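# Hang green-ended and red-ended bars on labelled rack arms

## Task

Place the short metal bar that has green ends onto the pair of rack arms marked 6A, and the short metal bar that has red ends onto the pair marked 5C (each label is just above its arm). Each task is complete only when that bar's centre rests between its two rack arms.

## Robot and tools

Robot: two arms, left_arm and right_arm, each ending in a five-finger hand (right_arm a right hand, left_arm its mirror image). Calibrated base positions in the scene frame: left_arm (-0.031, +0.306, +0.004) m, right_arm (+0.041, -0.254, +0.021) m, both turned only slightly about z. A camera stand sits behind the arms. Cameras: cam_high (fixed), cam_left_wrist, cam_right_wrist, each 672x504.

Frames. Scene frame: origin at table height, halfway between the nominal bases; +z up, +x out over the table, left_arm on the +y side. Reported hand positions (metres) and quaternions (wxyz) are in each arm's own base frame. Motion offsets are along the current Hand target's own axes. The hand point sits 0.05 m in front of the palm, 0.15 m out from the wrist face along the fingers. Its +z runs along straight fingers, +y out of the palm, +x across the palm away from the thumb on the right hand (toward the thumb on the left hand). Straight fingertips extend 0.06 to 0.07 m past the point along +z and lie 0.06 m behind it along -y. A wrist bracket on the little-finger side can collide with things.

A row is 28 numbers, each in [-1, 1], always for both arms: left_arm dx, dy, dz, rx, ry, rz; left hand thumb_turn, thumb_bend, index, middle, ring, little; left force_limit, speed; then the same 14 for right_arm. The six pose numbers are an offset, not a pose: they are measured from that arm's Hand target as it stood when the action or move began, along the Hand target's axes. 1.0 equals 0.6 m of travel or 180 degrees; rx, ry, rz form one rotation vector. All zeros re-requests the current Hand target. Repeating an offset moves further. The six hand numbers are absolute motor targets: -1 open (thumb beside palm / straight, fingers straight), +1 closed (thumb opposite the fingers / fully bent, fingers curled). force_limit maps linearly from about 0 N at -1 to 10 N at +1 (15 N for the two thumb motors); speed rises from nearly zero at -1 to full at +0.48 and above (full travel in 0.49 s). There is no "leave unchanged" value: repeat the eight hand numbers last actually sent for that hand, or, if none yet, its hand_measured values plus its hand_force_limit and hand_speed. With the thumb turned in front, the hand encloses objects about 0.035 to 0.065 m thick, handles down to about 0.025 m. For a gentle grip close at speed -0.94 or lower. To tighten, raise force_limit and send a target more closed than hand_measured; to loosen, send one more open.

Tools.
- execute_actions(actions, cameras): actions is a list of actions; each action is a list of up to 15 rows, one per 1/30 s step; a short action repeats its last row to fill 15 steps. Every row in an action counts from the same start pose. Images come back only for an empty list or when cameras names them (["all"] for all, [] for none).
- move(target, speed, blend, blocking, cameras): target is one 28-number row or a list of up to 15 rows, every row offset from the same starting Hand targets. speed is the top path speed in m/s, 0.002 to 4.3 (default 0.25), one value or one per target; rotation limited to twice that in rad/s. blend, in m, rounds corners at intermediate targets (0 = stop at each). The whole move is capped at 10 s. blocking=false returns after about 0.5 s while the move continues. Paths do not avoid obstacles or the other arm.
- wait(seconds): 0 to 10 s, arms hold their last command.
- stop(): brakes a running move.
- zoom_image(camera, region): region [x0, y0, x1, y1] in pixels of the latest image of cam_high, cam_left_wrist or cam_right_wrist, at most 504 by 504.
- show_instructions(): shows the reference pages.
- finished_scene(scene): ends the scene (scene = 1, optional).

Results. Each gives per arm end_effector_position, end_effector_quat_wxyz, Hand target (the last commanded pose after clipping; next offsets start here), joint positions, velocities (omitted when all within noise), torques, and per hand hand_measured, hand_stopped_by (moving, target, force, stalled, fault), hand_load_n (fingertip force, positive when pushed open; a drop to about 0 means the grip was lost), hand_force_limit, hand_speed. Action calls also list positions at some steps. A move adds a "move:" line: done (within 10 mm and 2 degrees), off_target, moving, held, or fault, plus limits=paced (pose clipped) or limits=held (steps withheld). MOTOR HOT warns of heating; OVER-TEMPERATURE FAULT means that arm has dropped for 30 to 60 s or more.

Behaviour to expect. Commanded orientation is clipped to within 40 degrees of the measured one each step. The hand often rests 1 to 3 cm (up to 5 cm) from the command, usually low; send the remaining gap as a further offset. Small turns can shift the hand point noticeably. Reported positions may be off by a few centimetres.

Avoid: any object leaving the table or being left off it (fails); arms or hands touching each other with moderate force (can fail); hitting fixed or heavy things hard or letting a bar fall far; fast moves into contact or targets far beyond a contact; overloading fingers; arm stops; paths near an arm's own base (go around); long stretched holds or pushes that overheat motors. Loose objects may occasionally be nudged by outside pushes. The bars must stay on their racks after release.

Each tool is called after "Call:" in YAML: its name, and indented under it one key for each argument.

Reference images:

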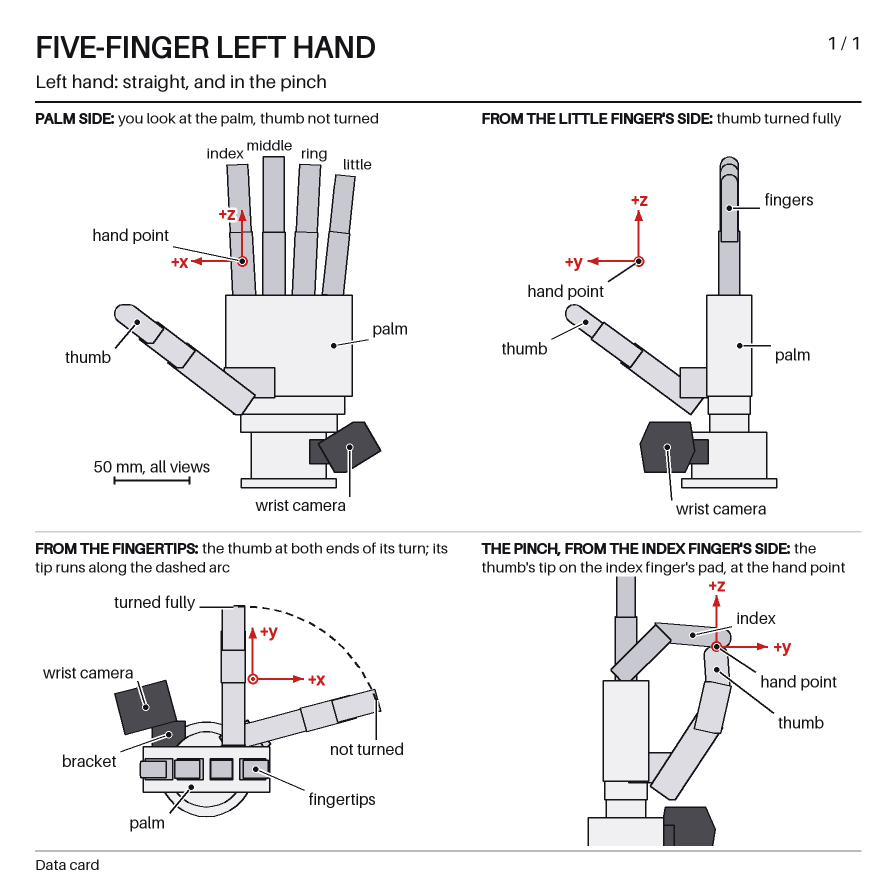

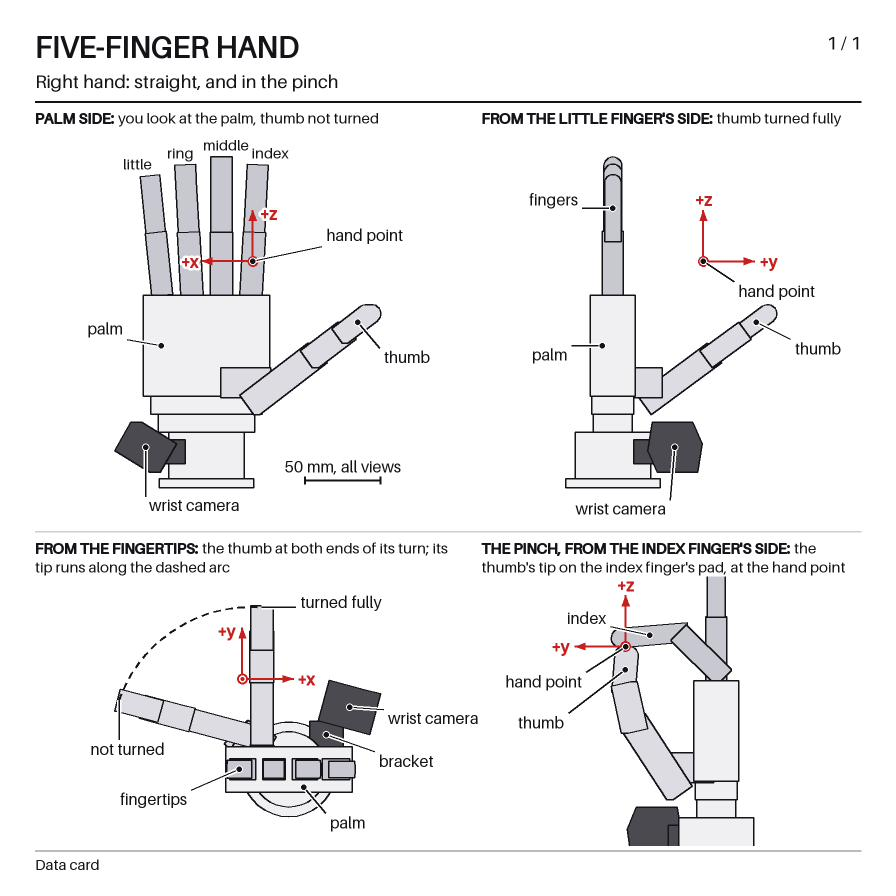

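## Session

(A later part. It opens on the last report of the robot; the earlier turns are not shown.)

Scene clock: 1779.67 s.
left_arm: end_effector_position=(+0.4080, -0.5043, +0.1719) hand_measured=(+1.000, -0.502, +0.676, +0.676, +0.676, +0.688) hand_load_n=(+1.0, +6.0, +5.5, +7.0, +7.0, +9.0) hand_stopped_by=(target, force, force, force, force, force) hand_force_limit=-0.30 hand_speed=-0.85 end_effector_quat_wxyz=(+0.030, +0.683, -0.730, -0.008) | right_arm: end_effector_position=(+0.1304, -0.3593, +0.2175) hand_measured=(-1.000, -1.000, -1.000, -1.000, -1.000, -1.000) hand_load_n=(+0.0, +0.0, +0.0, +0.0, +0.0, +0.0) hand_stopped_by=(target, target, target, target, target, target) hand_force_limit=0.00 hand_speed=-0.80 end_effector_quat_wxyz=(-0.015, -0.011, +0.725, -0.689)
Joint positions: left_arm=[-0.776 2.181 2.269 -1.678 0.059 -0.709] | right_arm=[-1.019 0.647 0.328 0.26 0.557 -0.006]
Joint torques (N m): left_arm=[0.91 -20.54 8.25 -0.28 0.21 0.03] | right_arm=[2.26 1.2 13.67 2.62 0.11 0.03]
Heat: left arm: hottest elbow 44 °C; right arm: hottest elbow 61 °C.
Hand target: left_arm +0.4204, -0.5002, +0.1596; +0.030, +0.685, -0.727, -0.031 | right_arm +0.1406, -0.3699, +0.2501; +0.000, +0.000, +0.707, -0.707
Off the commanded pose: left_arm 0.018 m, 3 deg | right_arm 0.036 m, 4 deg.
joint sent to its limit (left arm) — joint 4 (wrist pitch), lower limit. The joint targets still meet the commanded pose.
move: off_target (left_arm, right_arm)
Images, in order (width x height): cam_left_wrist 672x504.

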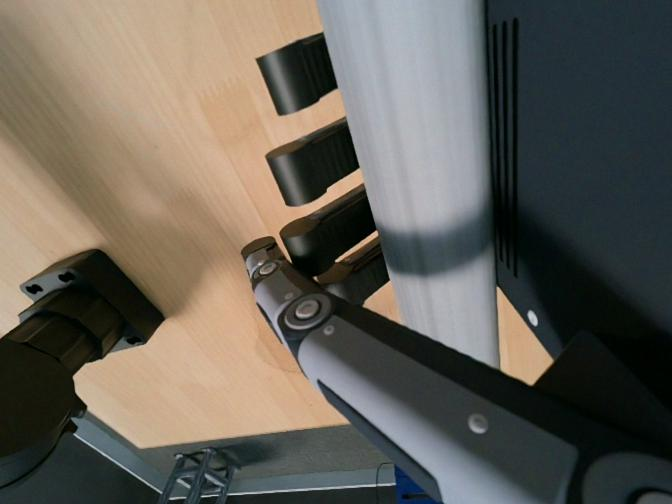

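Call:
move:
  target: [0.0272,0.069,-0.4208,0.7102,0.0102,-0.0168,1,0.5,0.951,0.951,0.951,0.951,-0.3,-0.85,0,0,0,0,0,0,-1,-1,-1,-1,-1,-1,0,-0.8]
  speed: 0.15
  cameras: ["cam_high","cam_left_wrist"]

Call:
zoom_image:
  camera: "cam_high"
  region: [330, 30, 480, 180]

Scene clock: 1819.83 s.
left_arm: end_effector_position=(+0.4011, -0.5124, +0.3962) hand_measured=(+1.000, -0.502, +0.676, +0.676, +0.676, +0.688) hand_load_n=(+1.0, +6.5, +5.5, +6.5, +7.0, +8.5) hand_stopped_by=(target, force, force, force, force, force) hand_force_limit=-0.30 hand_speed=-0.85 end_effector_quat_wxyz=(+0.596, -0.342, +0.352, -0.635) | right_arm: end_effector_position=(+0.1304, -0.3593, +0.2175) hand_measured=(-1.000, -1.000, -1.000, -1.000, -1.000, -1.000) hand_load_n=(-0.5, +0.0, +0.0, +0.0, +0.0, +0.5) hand_stopped_by=(target, target, target, target, target, target) hand_force_limit=0.00 hand_speed=-0.80 end_effector_quat_wxyz=(-0.015, -0.011, +0.725, -0.689)
Joint positions: left_arm=[-1.158 1.73 1.158 1.509 -0.874 0.791] | right_arm=[-1.019 0.647 0.328 0.26 0.557 -0.006]
Joint torques (N m): left_arm=[-0.79 -15.27 8.42 1.5 1.02 0.08] | right_arm=[2.26 1.26 13.67 2.62 0.11 0.03]
Heat: left arm: hottest elbow 44 °C; right arm: hottest elbow 61 °C.
Hand target: left_arm +0.3999, -0.5149, +0.4147; +0.593, -0.344, +0.332, -0.648 | right_arm +0.1406, -0.3699, +0.2501; +0.000, +0.000, +0.707, -0.707
Off the commanded pose: left_arm 0.019 m, 3 deg | right_arm 0.036 m, 4 deg.
move: off_target (left_arm, right_arm)
Images, in order (width x height): cam_high 672x504, cam_left_wrist 672x504.

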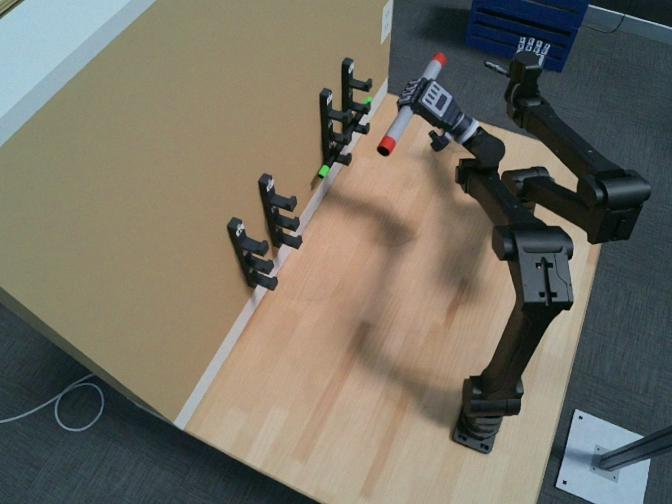

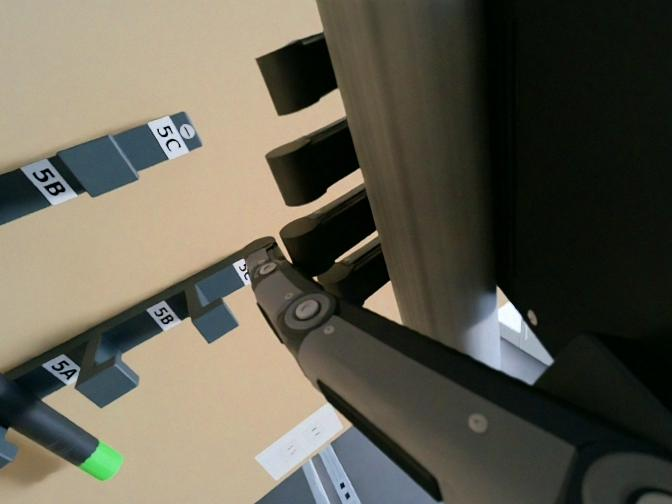

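Scaled by 3.360 from the camera's 672x504 image, which has a finer 960x720 frame.

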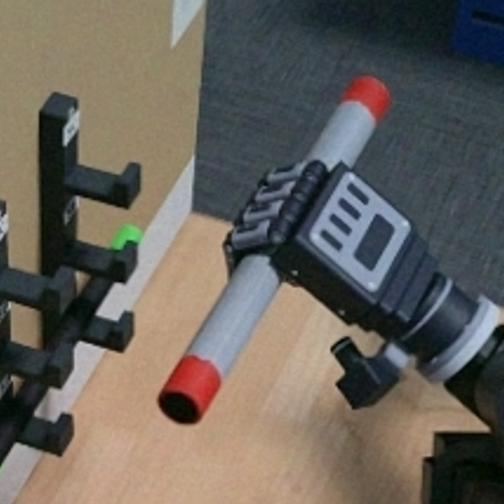

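Call:
move:
  target: [0.0437,0.0775,0.1002,0,0,0,1,0.5,0.951,0.951,0.951,0.951,-0.3,-0.85,0,0,0,0,0,0,-1,-1,-1,-1,-1,-1,0,-0.8]
  speed: 0.12
  cameras: ["cam_high","cam_left_wrist"]

Call:
zoom_image:
  camera: "cam_high"
  region: [300, 30, 450, 180]

Scene clock: 1853.27 s.
left_arm: end_effector_position=(+0.4667, -0.5370, +0.3763) hand_measured=(+1.000, -0.502, +0.676, +0.676, +0.676, +0.688) hand_load_n=(+1.0, +6.0, +5.5, +6.5, +7.0, +9.0) hand_stopped_by=(target, force, force, force, force, force) hand_force_limit=-0.30 hand_speed=-0.85 end_effector_quat_wxyz=(+0.599, -0.338, +0.359, -0.631) | right_arm: end_effector_position=(+0.1304, -0.3593, +0.2175) hand_measured=(-1.000, -1.000, -1.000, -1.000, -1.000, -1.000) hand_load_n=(+0.0, +0.0, +0.0, +0.0, +0.0, +0.0) hand_stopped_by=(target, target, target, target, target, target) hand_force_limit=0.00 hand_speed=-0.80 end_effector_quat_wxyz=(-0.015, -0.011, +0.725, -0.689)
Joint positions: left_arm=[-1.069 1.85 1.291 1.405 -0.816 0.692] | right_arm=[-1.019 0.647 0.328 0.26 0.557 -0.006]
Joint torques (N m): left_arm=[-0.32 -17.49 11.21 0.58 0.91 -0.12] | right_arm=[2.32 1.26 13.65 2.63 0.11 0.03]
Heat: left arm: hottest elbow 44 °C; right arm: hottest elbow 61 °C.
Hand target: left_arm +0.4738, -0.5460, +0.4098; +0.593, -0.343, +0.332, -0.648 | right_arm +0.1406, -0.3699, +0.2501; +0.000, +0.000, +0.707, -0.707
Off the commanded pose: left_arm 0.035 m, 4 deg | right_arm 0.036 m, 4 deg.
move: off_target (left_arm, right_arm)
Images, in order (width x height): cam_high 672x504, cam_left_wrist 672x504.

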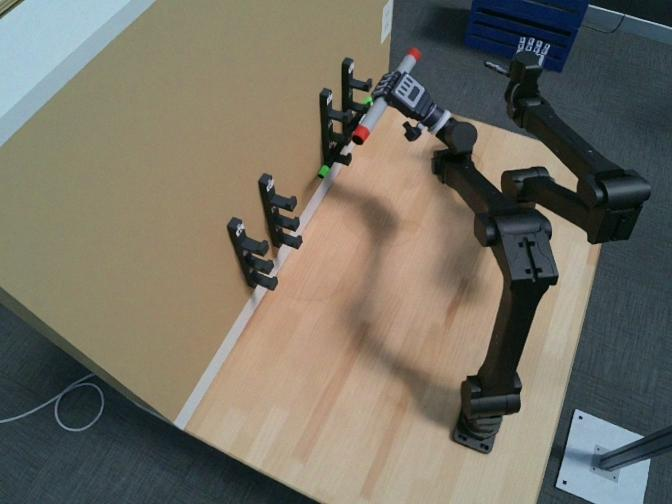

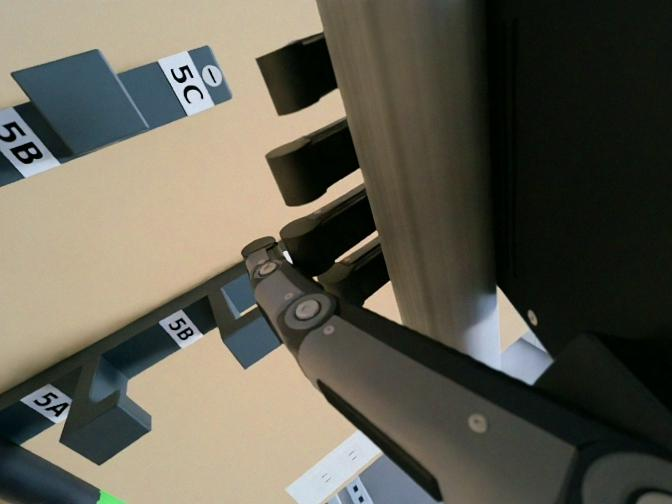

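Scaled by 3.360 from the camera's 672x504 image, which has a finer 960x720 frame.

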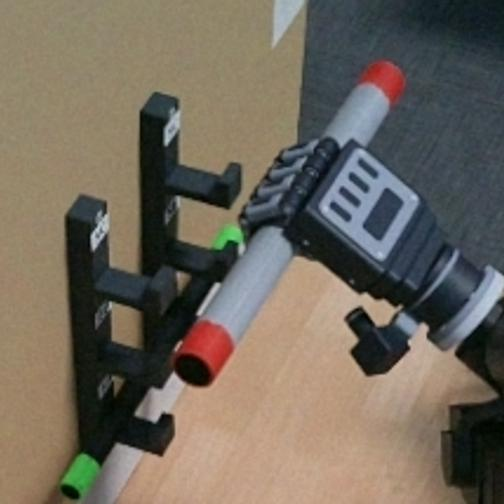

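Call:
move:
  target: [0.0125,0.0653,0.1178,0,0,0,1,0.5,0.951,0.951,0.951,0.951,-0.3,-0.85,0,0,0,0,0,0,-1,-1,-1,-1,-1,-1,0,-0.8]
  speed: 0.08
  cameras: ["cam_high","cam_left_wrist"]

Call:
zoom_image:
  camera: "cam_high"
  region: [300, 30, 420, 150]

Scene clock: 1880.63 s.
left_arm: end_effector_position=(+0.5457, -0.5512, +0.3770) hand_measured=(+1.000, -0.502, +0.676, +0.676, +0.676, +0.688) hand_load_n=(+1.0, +6.5, +5.5, +6.5, +7.0, +9.0) hand_stopped_by=(target, force, force, force, force, force) hand_force_limit=-0.30 hand_speed=-0.85 end_effector_quat_wxyz=(+0.597, -0.340, +0.362, -0.629) | right_arm: end_effector_position=(+0.1304, -0.3593, +0.2175) hand_measured=(-1.000, -1.000, -1.000, -1.000, -1.000, -1.000) hand_load_n=(+0.0, +0.0, +0.0, +0.0, -0.5, +0.0) hand_stopped_by=(target, target, target, target, target, target) hand_force_limit=0.00 hand_speed=-0.80 end_effector_quat_wxyz=(-0.015, -0.011, +0.725, -0.689)
Joint positions: left_arm=[-0.968 1.952 1.47 1.246 -0.75 0.583] | right_arm=[-1.019 0.647 0.328 0.26 0.557 -0.006]
Joint torques (N m): left_arm=[-0.38 -19.66 11.92 0.68 0.81 -0.09] | right_arm=[2.26 1.26 13.67 2.62 0.11 0.03]
Heat: left arm: hottest elbow 46 °C; right arm: hottest elbow 62 °C.
Hand target: left_arm +0.5539, -0.5580, +0.4155; +0.593, -0.343, +0.332, -0.648 | right_arm +0.1406, -0.3699, +0.2501; +0.000, +0.000, +0.707, -0.707
Off the commanded pose: left_arm 0.040 m, 4 deg | right_arm 0.036 m, 4 deg.
move: off_target (left_arm, right_arm)
Images, in order (width x height): cam_high 672x504, cam_left_wrist 672x504.

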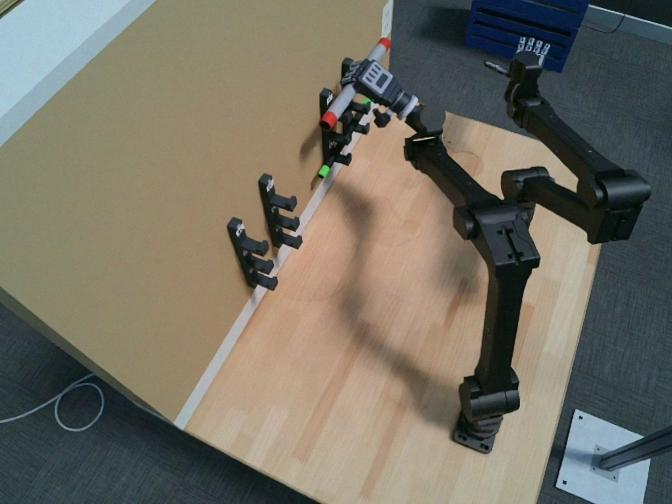

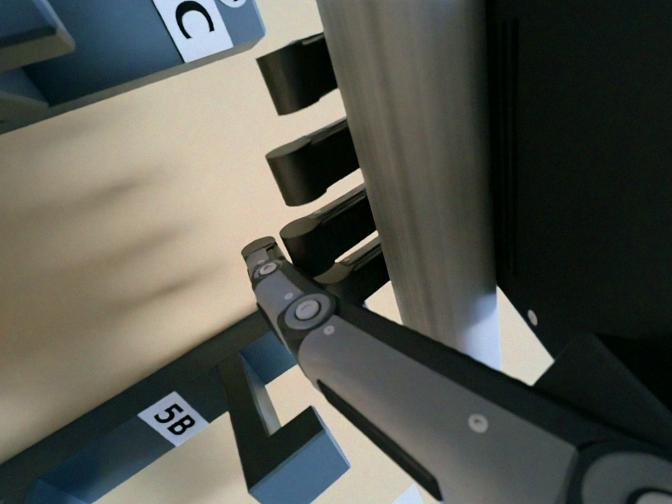

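Scaled by 4.200 from the camera's 672x504 image, which has a finer 960x720 frame.

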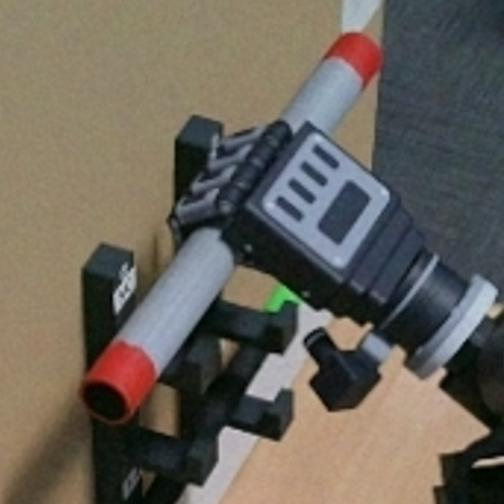

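Call:
move:
  target: [0.0097,0.0262,0.0395,0,0,0,1,0.5,0.951,0.951,0.951,0.951,-0.3,-0.85,0,0,0,0,0,0,-1,-1,-1,-1,-1,-1,0,-0.8]
  speed: 0.05
  cameras: ["cam_high","cam_left_wrist"]

Call:
zoom_image:
  camera: "cam_high"
  region: [300, 30, 420, 150]

Scene clock: 1916.30 s.
left_arm: end_effector_position=(+0.5727, -0.5604, +0.3764) hand_measured=(+1.000, -0.502, +0.676, +0.676, +0.676, +0.688) hand_load_n=(+1.0, +6.5, +5.5, +6.5, +6.5, +8.5) hand_stopped_by=(target, force, force, force, force, force) hand_force_limit=-0.30 hand_speed=-0.85 end_effector_quat_wxyz=(+0.596, -0.340, +0.363, -0.630) | right_arm: end_effector_position=(+0.1304, -0.3593, +0.2175) hand_measured=(-1.000, -1.000, -1.000, -1.000, -1.000, -1.000) hand_load_n=(+0.0, +0.0, +0.0, +0.0, +0.0, +0.0) hand_stopped_by=(target, target, target, target, target, target) hand_force_limit=0.00 hand_speed=-0.80 end_effector_quat_wxyz=(-0.015, -0.011, +0.725, -0.689)
Joint positions: left_arm=[-0.941 2.002 1.553 1.193 -0.729 0.554] | right_arm=[-1.019 0.647 0.328 0.26 0.557 -0.006]
Joint torques (N m): left_arm=[-0.15 -20.13 12.19 0.69 0.74 -0.11] | right_arm=[2.32 1.2 13.65 2.62 0.11 0.02]
Heat: left arm: hottest elbow 46 °C; right arm: hottest elbow 62 °C.
Hand target: left_arm +0.5821, -0.5654, +0.4157; +0.593, -0.344, +0.332, -0.648 | right_arm +0.1406, -0.3699, +0.2501; +0.000, +0.000, +0.707, -0.707
Off the commanded pose: left_arm 0.041 m, 4 deg | right_arm 0.036 m, 4 deg.
move: off_target (left_arm, right_arm)
Images, in order (width x height): cam_high 672x504, cam_left_wrist 672x504.

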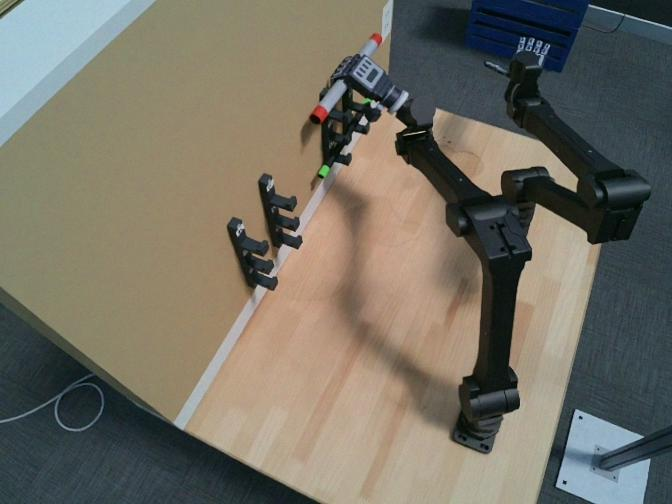

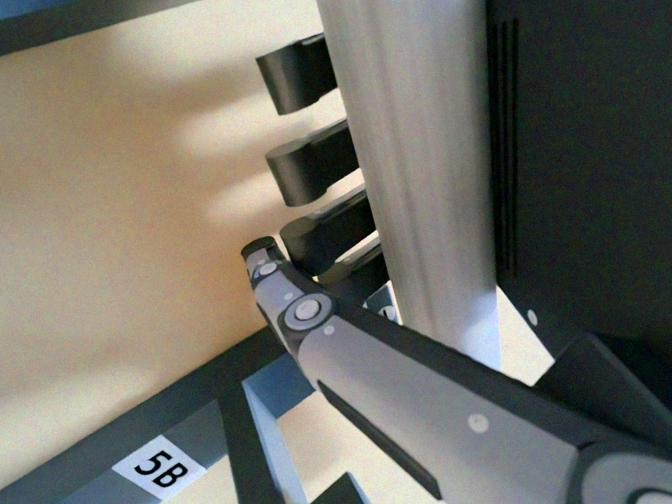

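Scaled by 4.200 from the camera's 672x504 image, which has a finer 960x720 frame.

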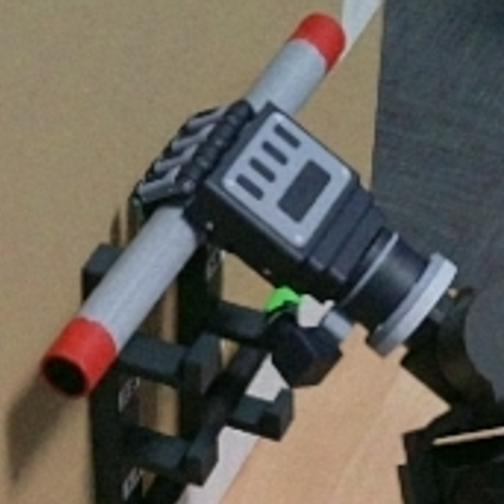

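Call:
move:
  target: [-0.0029,0.0489,-0.0318,0,0,0,1,0.5,0.951,0.951,0.951,0.951,-0.3,-0.85,0,0,0,0,0,0,-1,-1,-1,-1,-1,-1,0,-0.8]
  speed: 0.04
  cameras: ["cam_high","cam_left_wrist"]

Call:
zoom_image:
  camera: "cam_high"
  region: [300, 30, 420, 150]

Scene clock: 1934.03 s.
left_arm: end_effector_position=(+0.5739, -0.5628, +0.3639) hand_measured=(+1.000, -0.502, +0.676, +0.676, +0.676, +0.688) hand_load_n=(+0.5, +5.0, +5.5, +6.5, +7.0, +9.0) hand_stopped_by=(target, force, force, force, force, force) hand_force_limit=-0.30 hand_speed=-0.85 end_effector_quat_wxyz=(+0.595, -0.340, +0.356, -0.635) | right_arm: end_effector_position=(+0.1304, -0.3593, +0.2175) hand_measured=(-1.000, -1.000, -1.000, -1.000, -1.000, -1.000) hand_load_n=(+0.0, +0.0, +0.0, +0.0, +0.0, +0.0) hand_stopped_by=(target, target, target, target, target, target) hand_force_limit=0.00 hand_speed=-0.80 end_effector_quat_wxyz=(-0.015, -0.011, +0.725, -0.689)
Joint positions: left_arm=[-0.941 2.03 1.553 1.237 -0.726 0.552] | right_arm=[-1.019 0.647 0.328 0.26 0.557 -0.006]
Joint torques (N m): left_arm=[-0.44 -19.6 10.25 1.58 0.65 -0.11] | right_arm=[2.26 1.2 13.67 2.62 0.11 0.03]
Heat: left arm: hottest elbow 46 °C; right arm: hottest elbow 62 °C.
Hand target: left_arm +0.5820, -0.5654, +0.3806; +0.593, -0.344, +0.332, -0.648 | right_arm +0.1406, -0.3699, +0.2501; +0.000, +0.000, +0.707, -0.707
Off the commanded pose: left_arm 0.019 m, 3 deg | right_arm 0.036 m, 4 deg.
move: off_target (left_arm, right_arm)
Images, in order (width x height): cam_high 672x504, cam_left_wrist 672x504.

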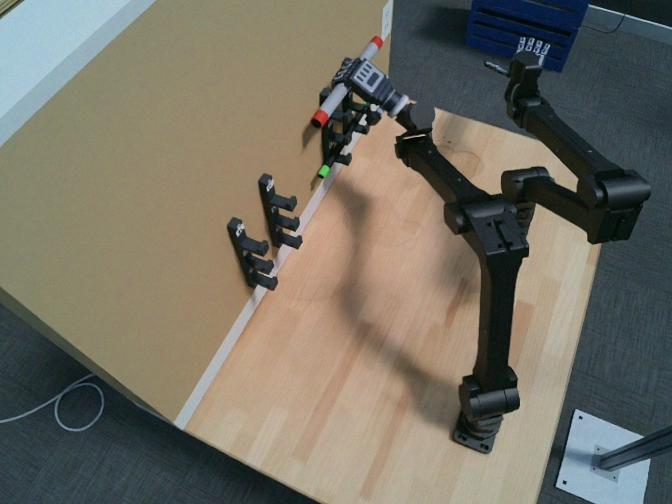

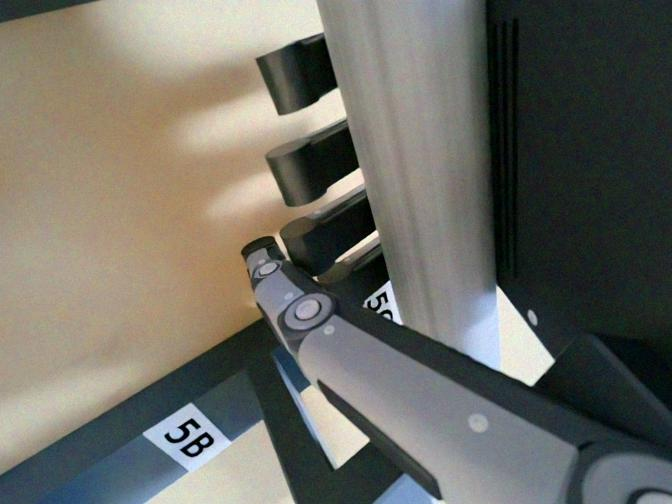

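Scaled by 4.200 from the camera's 672x504 image, which has a finer 960x720 frame.

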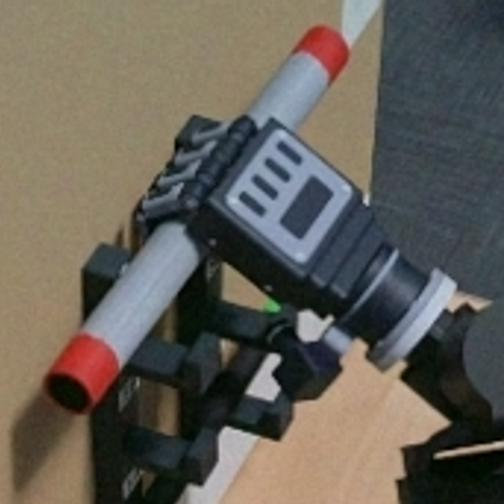

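Call:
move:
  target:
    - [-0.02,-0.0015,-0.0005,0,0,0,1,0.5,0.951,0.951,0.951,0.951,-0.3,-0.85,0,0,0,0,0,0,-1,-1,-1,-1,-1,-1,0,-0.8]
    - [-0.0213,0.0195,-0.0141,0,0,0,1,0.5,0.951,0.951,0.951,0.951,-0.3,-0.85,0,0,0,0,0,0,-1,-1,-1,-1,-1,-1,0,-0.8]
  speed: 0.04
  cameras: ["cam_high","cam_left_wrist"]

Call:
zoom_image:
  camera: "cam_high"
  region: [300, 30, 420, 150]

Scene clock: 1955.97 s.
left_arm: end_effector_position=(+0.5729, -0.5625, +0.3650) hand_measured=(+1.000, -0.502, +0.676, +0.676, +0.676, +0.688) hand_load_n=(+0.5, +6.0, +5.5, +6.5, +6.5, +9.0) hand_stopped_by=(target, force, force, force, force, force) hand_force_limit=-0.30 hand_speed=-0.85 end_effector_quat_wxyz=(+0.592, -0.341, +0.344, -0.644) | right_arm: end_effector_position=(+0.1304, -0.3593, +0.2175) hand_measured=(-1.000, -1.000, -1.000, -1.000, -1.000, -1.000) hand_load_n=(+0.0, +0.0, +0.0, +0.0, +0.0, +0.0) hand_stopped_by=(target, target, target, target, target, target) hand_force_limit=0.00 hand_speed=-0.80 end_effector_quat_wxyz=(-0.015, -0.011, +0.725, -0.689)
Joint positions: left_arm=[-0.941 2.038 1.553 1.269 -0.723 0.545] | right_arm=[-1.019 0.647 0.328 0.26 0.557 -0.006]
Joint torques (N m): left_arm=[0.62 -20.19 6.94 1.77 0.8 -0.11] | right_arm=[2.26 1.26 13.67 2.62 0.11 0.03]
Heat: left arm: hottest elbow 46 °C; right arm: hottest elbow 62 °C.
Hand target: left_arm +0.5819, -0.5535, +0.3656; +0.593, -0.343, +0.332, -0.648 | right_arm +0.1406, -0.3699, +0.2501; +0.000, +0.000, +0.707, -0.707
Off the commanded pose: left_arm 0.013 m, 2 deg | right_arm 0.036 m, 4 deg.
move: off_target (left_arm, right_arm)
Images, in order (width x height): cam_high 672x504, cam_left_wrist 672x504.

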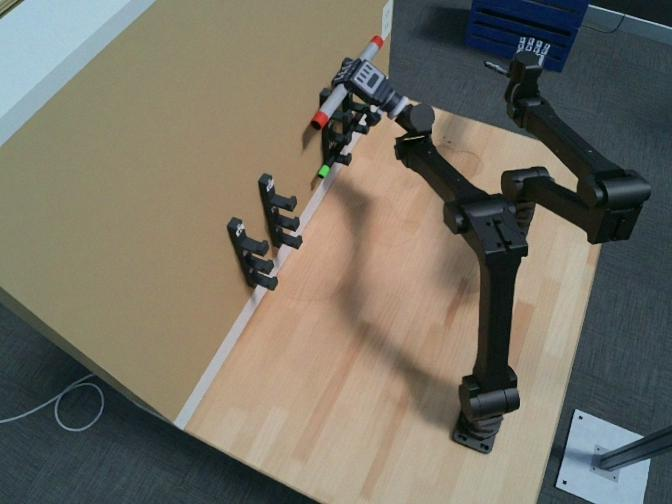

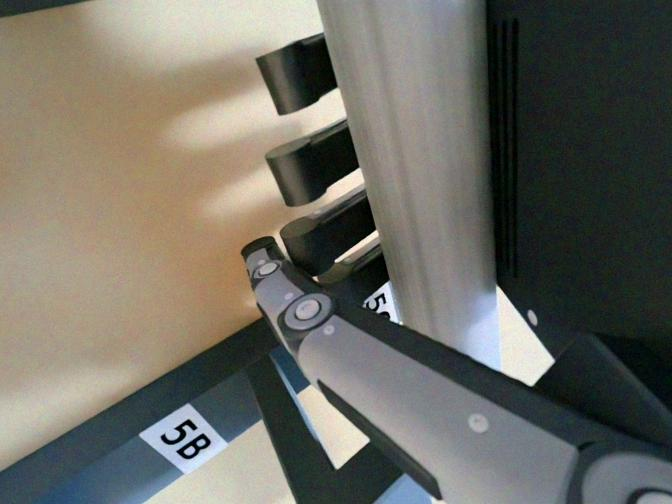

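Scaled by 4.200 from the camera's 672x504 image, which has a finer 960x720 frame.

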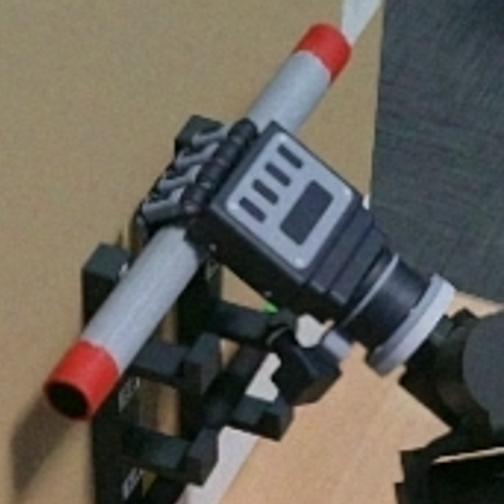

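Call:
move:
  target: [-0.005,0.028,-0.0182,0,0,0,1,0.5,0.951,0.951,0.951,0.951,-0.3,-0.85,0,0,0,0,0,0,-1,-1,-1,-1,-1,-1,0,-0.8]
  speed: 0.04
  cameras: ["cam_high","cam_left_wrist"]

Call:
zoom_image:
  camera: "cam_high"
  region: [300, 30, 420, 150]

Scene clock: 1972.80 s.
left_arm: end_effector_position=(+0.5730, -0.5605, +0.3464) hand_measured=(+1.000, -0.502, +0.676, +0.676, +0.676, +0.688) hand_load_n=(+1.0, +5.5, +5.5, +6.5, +7.0, +8.5) hand_stopped_by=(target, force, force, force, force, force) hand_force_limit=-0.30 hand_speed=-0.85 end_effector_quat_wxyz=(+0.590, -0.341, +0.343, -0.646) | right_arm: end_effector_position=(+0.1304, -0.3593, +0.2175) hand_measured=(-1.000, -1.000, -1.000, -1.000, -1.000, -1.000) hand_load_n=(+0.0, +0.0, +0.0, +0.0, +0.0, +0.0) hand_stopped_by=(target, target, target, target, target, target) hand_force_limit=0.00 hand_speed=-0.80 end_effector_quat_wxyz=(-0.015, -0.011, +0.725, -0.689)
Joint positions: left_arm=[-0.938 2.059 1.53 1.314 -0.718 0.539] | right_arm=[-1.019 0.647 0.328 0.26 0.557 -0.006]
Joint torques (N m): left_arm=[0.26 -20.13 6.9 1.68 0.69 -0.09] | right_arm=[2.32 1.26 13.67 2.61 0.11 0.03]
Heat: left arm: hottest elbow 45 °C; right arm: hottest elbow 62 °C.
Hand target: left_arm +0.5819, -0.5515, +0.3453; +0.593, -0.343, +0.332, -0.648 | right_arm +0.1406, -0.3699, +0.2501; +0.000, +0.000, +0.707, -0.707
Off the commanded pose: left_arm 0.013 m, 1 deg | right_arm 0.036 m, 4 deg.
move: off_target (left_arm, right_arm)
Images, in order (width x height): cam_high 672x504, cam_left_wrist 672x504.

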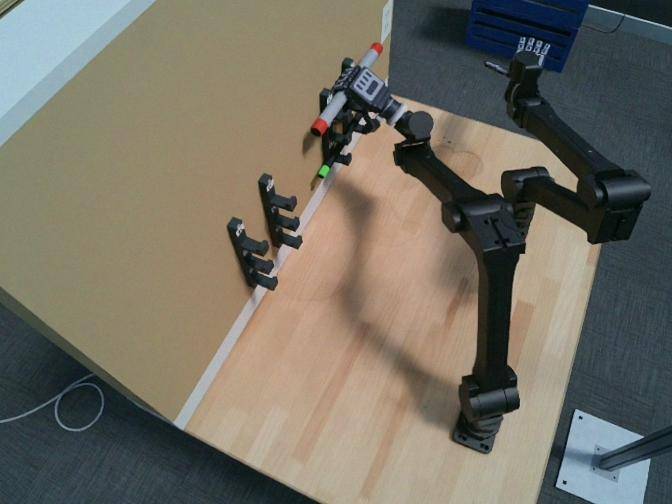

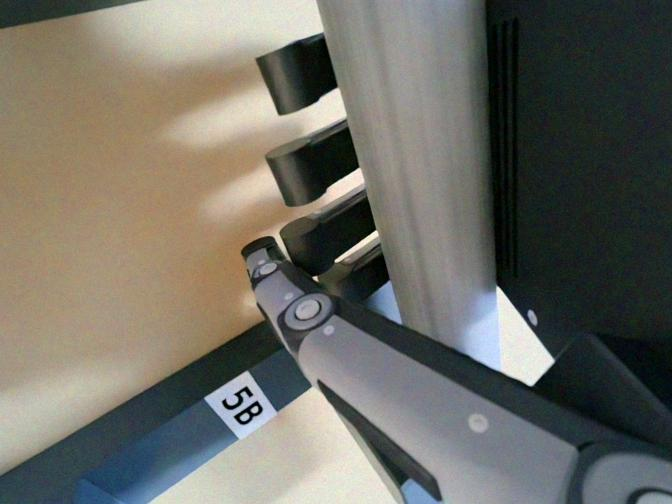

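Scaled by 4.200 from the camera's 672x504 image, which has a finer 960x720 frame.

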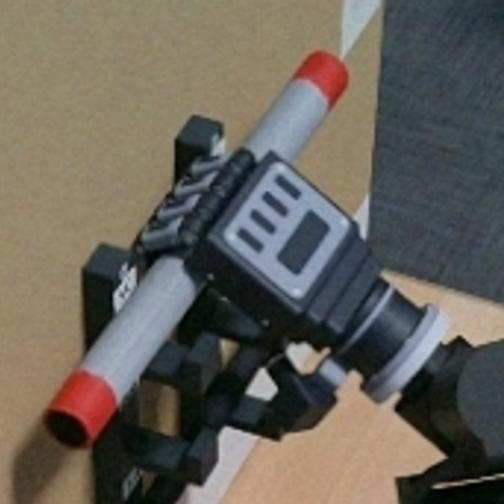

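Call:
move:
  target: [-0.0166,-0.0012,-0.0004,0,0,0.01,1,0.5,0.951,0.951,0.951,0.951,-0.3,-0.85,0,0,0,0,0,0,-1,-1,-1,-1,-1,-1,0,-0.8]
  speed: 0.04
  cameras: ["cam_left_wrist"]

Scene clock: 2001.80 s.
left_arm: end_effector_position=(+0.5737, -0.5563, +0.3341) hand_measured=(+1.000, -0.502, +0.676, +0.676, +0.676, +0.688) hand_load_n=(+1.5, +5.5, +5.5, +6.5, +7.0, +8.5) hand_stopped_by=(target, force, force, force, force, force) hand_force_limit=-0.30 hand_speed=-0.85 end_effector_quat_wxyz=(+0.594, -0.337, +0.353, -0.639) | right_arm: end_effector_position=(+0.1304, -0.3593, +0.2175) hand_measured=(-1.000, -1.000, -1.000, -1.000, -1.000, -1.000) hand_load_n=(-0.5, +0.0, +0.0, +0.0, +0.0, +0.0) hand_stopped_by=(target, target, target, target, target, target) hand_force_limit=0.00 hand_speed=-0.80 end_effector_quat_wxyz=(-0.015, -0.011, +0.725, -0.689)
Joint positions: left_arm=[-0.934 2.059 1.505 1.317 -0.713 0.545] | right_arm=[-1.019 0.647 0.328 0.26 0.557 -0.006]
Joint torques (N m): left_arm=[0.5 -21.42 6.72 1.77 0.64 0.14] | right_arm=[2.32 1.2 13.65 2.62 0.11 0.03]
Heat: left arm: hottest elbow 43 °C; right arm: hottest elbow 62 °C.
Hand target: left_arm +0.5821, -0.5414, +0.3453; +0.604, -0.338, +0.338, -0.638 | right_arm +0.1406, -0.3699, +0.2501; +0.000, +0.000, +0.707, -0.707
Off the commanded pose: left_arm 0.020 m, 2 deg | right_arm 0.036 m, 4 deg.
move: off_target (left_arm, right_arm)
Images, in order (width x height): cam_left_wrist 672x504.

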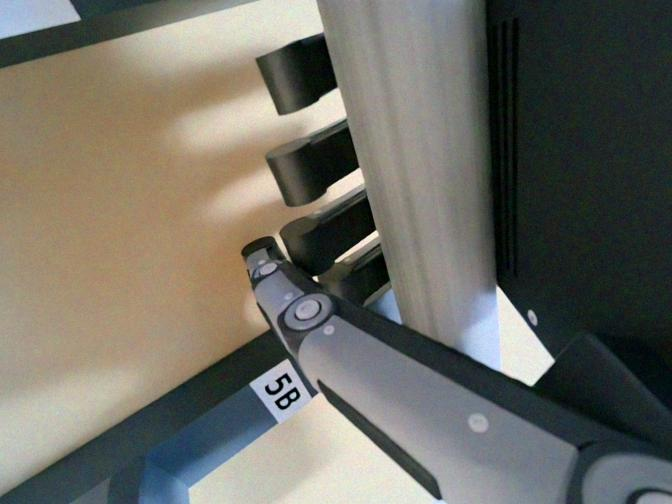

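Call:
wait:
  seconds: 0.5
  cameras: ["cam_high","cam_left_wrist"]

Call:
zoom_image:
  camera: "cam_high"
  region: [300, 30, 420, 150]

Scene clock: 2007.53 s.
left_arm: end_effector_position=(+0.5737, -0.5563, +0.3341) hand_measured=(+1.000, -0.502, +0.676, +0.676, +0.676, +0.688) hand_load_n=(+1.5, +5.5, +5.5, +6.5, +7.0, +9.0) hand_stopped_by=(target, force, force, force, force, force) hand_force_limit=-0.30 hand_speed=-0.85 end_effector_quat_wxyz=(+0.594, -0.337, +0.353, -0.639) | right_arm: end_effector_position=(+0.1304, -0.3593, +0.2175) hand_measured=(-1.000, -1.000, -1.000, -1.000, -1.000, -1.000) hand_load_n=(+0.0, +0.0, +0.0, +0.0, +0.0, +0.0) hand_stopped_by=(target, target, target, target, target, target) hand_force_limit=0.00 hand_speed=-0.80 end_effector_quat_wxyz=(-0.015, -0.011, +0.725, -0.689)
Joint positions: left_arm=[-0.934 2.059 1.505 1.317 -0.713 0.545] | right_arm=[-1.019 0.647 0.328 0.26 0.557 -0.006]
Joint torques (N m): left_arm=[0.79 -21.54 6.82 1.74 0.63 0.11] | right_arm=[2.2 1.26 13.67 2.62 0.11 0.02]
Heat: left arm: hottest elbow 43 °C; right arm: hottest elbow 62 °C.
Hand target: left_arm +0.5821, -0.5415, +0.3454; +0.604, -0.338, +0.338, -0.638 | right_arm +0.1406, -0.3699, +0.2501; +0.000, +0.000, +0.707, -0.707
Off the commanded pose: left_arm 0.020 m, 2 deg | right_arm 0.036 m, 4 deg.
wait: 0.50 s; at rest from the start
Images, in order (width x height): cam_high 672x504, cam_left_wrist 672x504.

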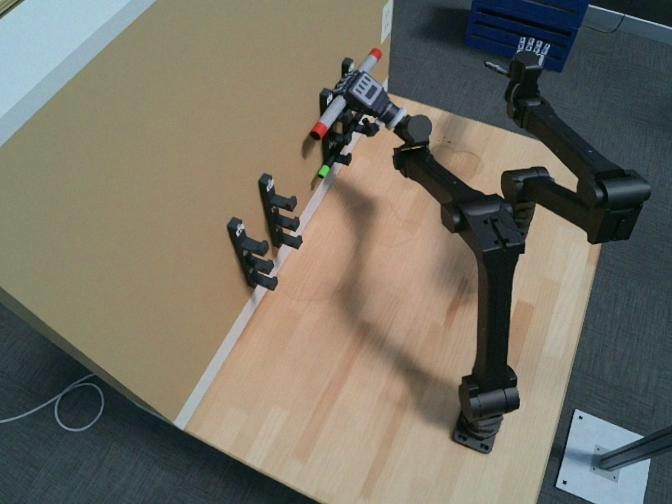

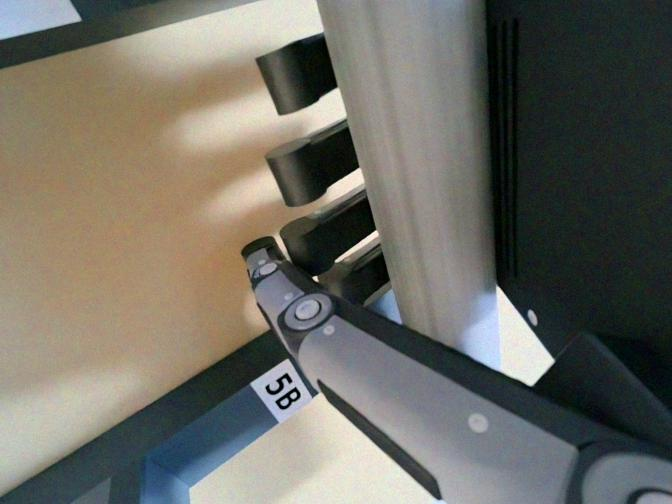

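Scaled by 4.200 from the camera's 672x504 image, which has a finer 960x720 frame.

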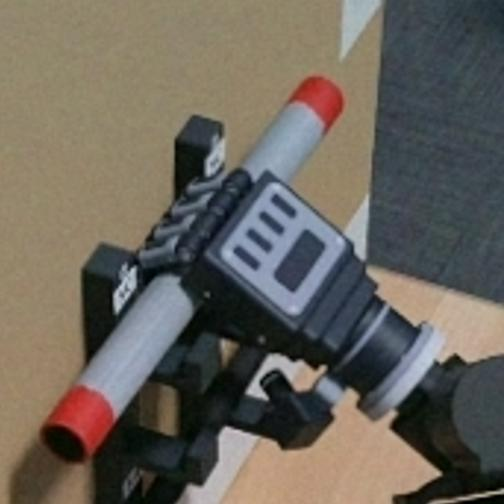

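Call:
move:
  target: [-0.002,0.021,-0.0137,0,0,0,1,0.5,0.951,0.951,0.951,0.951,-0.3,-0.85,0,0,0,0,0,0,-1,-1,-1,-1,-1,-1,0,-0.8]
  speed: 0.04
  cameras: ["cam_high","cam_left_wrist"]

Call:
zoom_image:
  camera: "cam_high"
  region: [300, 30, 420, 150]

Scene clock: 2015.80 s.
left_arm: end_effector_position=(+0.5736, -0.5510, +0.3304) hand_measured=(+1.000, -0.502, +0.676, +0.676, +0.676, +0.688) hand_load_n=(+1.5, +6.0, +5.5, +6.5, +7.0, +9.0) hand_stopped_by=(target, force, force, force, force, force) hand_force_limit=-0.30 hand_speed=-0.85 end_effector_quat_wxyz=(+0.595, -0.339, +0.347, -0.641) | right_arm: end_effector_position=(+0.1304, -0.3593, +0.2175) hand_measured=(-1.000, -1.000, -1.000, -1.000, -1.000, -1.000) hand_load_n=(+0.0, +0.0, +0.0, +0.0, +0.0, +0.0) hand_stopped_by=(target, target, target, target, target, target) hand_force_limit=0.00 hand_speed=-0.80 end_effector_quat_wxyz=(-0.015, -0.011, +0.725, -0.689)
Joint positions: left_arm=[-0.93 2.062 1.491 1.348 -0.713 0.546] | right_arm=[-1.019 0.647 0.328 0.26 0.557 -0.006]
Joint torques (N m): left_arm=[0.32 -19.84 6.64 1.74 0.66 0.1] | right_arm=[2.32 1.26 13.65 2.62 0.11 0.02]
Heat: left arm: hottest elbow 43 °C; right arm: hottest elbow 62 °C.
Hand target: left_arm +0.5820, -0.5406, +0.3304; +0.604, -0.338, +0.338, -0.638 | right_arm +0.1406, -0.3699, +0.2501; +0.000, +0.000, +0.707, -0.707
Off the commanded pose: left_arm 0.013 m, 1 deg | right_arm 0.036 m, 4 deg.
move: off_target (left_arm, right_arm)
Images, in order (width x height): cam_high 672x504, cam_left_wrist 672x504.

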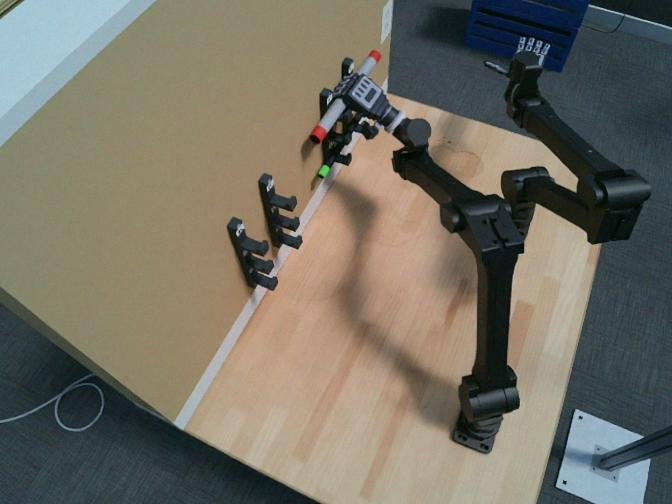

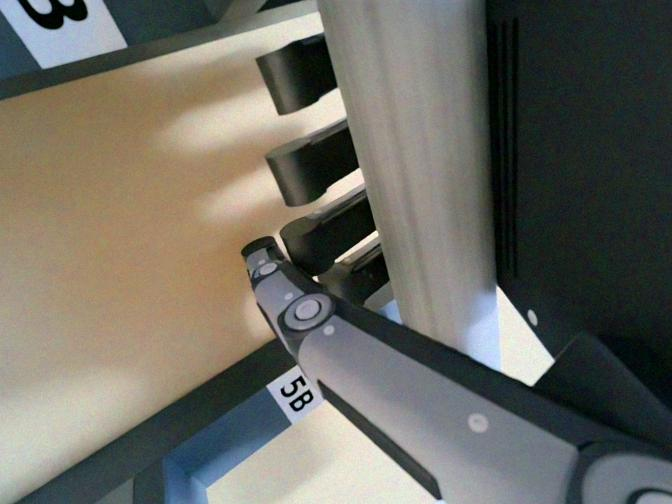

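Scaled by 4.200 from the camera's 672x504 image, which has a finer 960x720 frame.

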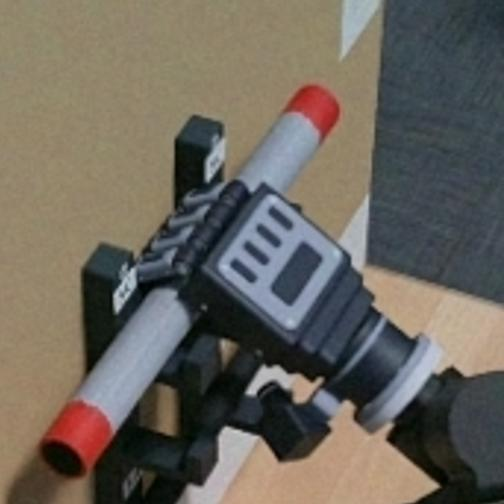

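Call:
move:
  target: [0.002,0.0173,-0.01,0,0,0,1,0.5,0.951,0.951,0.951,0.951,-0.3,-0.85,0,0,0,0,0,0,-1,-1,-1,-1,-1,-1,0,-0.8]
  speed: 0.04
  cameras: ["cam_high","cam_left_wrist"]

Call:
zoom_image:
  camera: "cam_high"
  region: [300, 30, 420, 150]

Scene clock: 2037.80 s.
left_arm: end_effector_position=(+0.5732, -0.5504, +0.3274) hand_measured=(+1.000, -0.502, +0.676, +0.676, +0.676, +0.688) hand_load_n=(+1.5, +6.0, +5.5, +6.5, +7.0, +8.5) hand_stopped_by=(target, force, force, force, force, force) hand_force_limit=-0.30 hand_speed=-0.85 end_effector_quat_wxyz=(+0.597, -0.337, +0.342, -0.643) | right_arm: end_effector_position=(+0.1304, -0.3593, +0.2175) hand_measured=(-1.000, -1.000, -1.000, -1.000, -1.000, -1.000) hand_load_n=(-0.5, +0.0, +0.0, +0.0, +0.0, +0.0) hand_stopped_by=(target, target, target, target, target, target) hand_force_limit=0.00 hand_speed=-0.80 end_effector_quat_wxyz=(-0.015, -0.011, +0.725, -0.689)
Joint positions: left_arm=[-0.93 2.073 1.491 1.374 -0.71 0.554] | right_arm=[-1.019 0.647 0.328 0.26 0.557 -0.006]
Joint torques (N m): left_arm=[0.21 -19.25 6.54 1.77 0.6 0] | right_arm=[2.26 1.14 13.67 2.62 0.11 0.03]
Heat: left arm: hottest elbow 42 °C; right arm: hottest elbow 62 °C.
Hand target: left_arm +0.5825, -0.5422, +0.3184; +0.603, -0.338, +0.338, -0.638 | right_arm +0.1406, -0.3699, +0.2501; +0.000, +0.000, +0.707, -0.707
Off the commanded pose: left_arm 0.015 m, 1 deg | right_arm 0.036 m, 4 deg.
move: off_target (left_arm, right_arm)
Images, in order (width x height): cam_high 672x504, cam_left_wrist 672x504.

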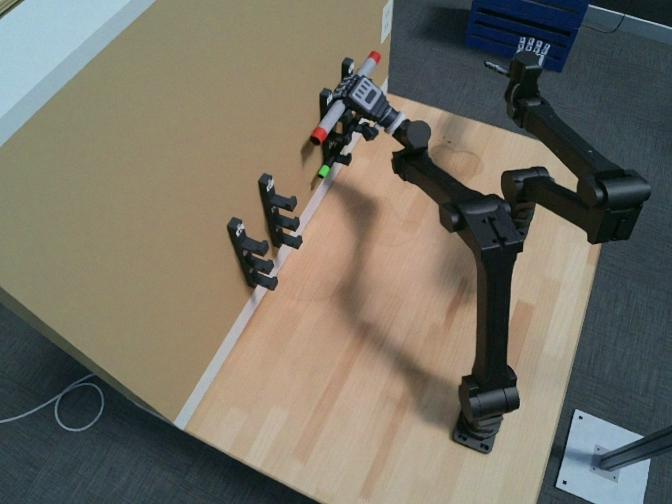

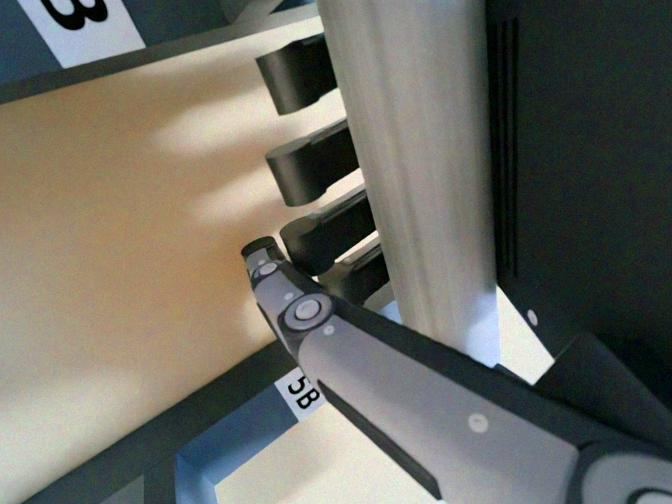

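Scaled by 4.200 from the camera's 672x504 image, which has a finer 960x720 frame.

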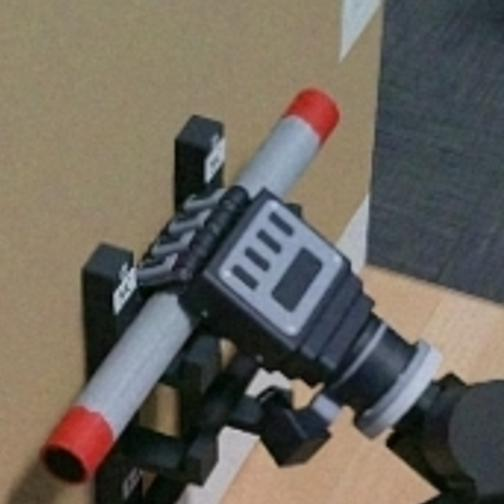

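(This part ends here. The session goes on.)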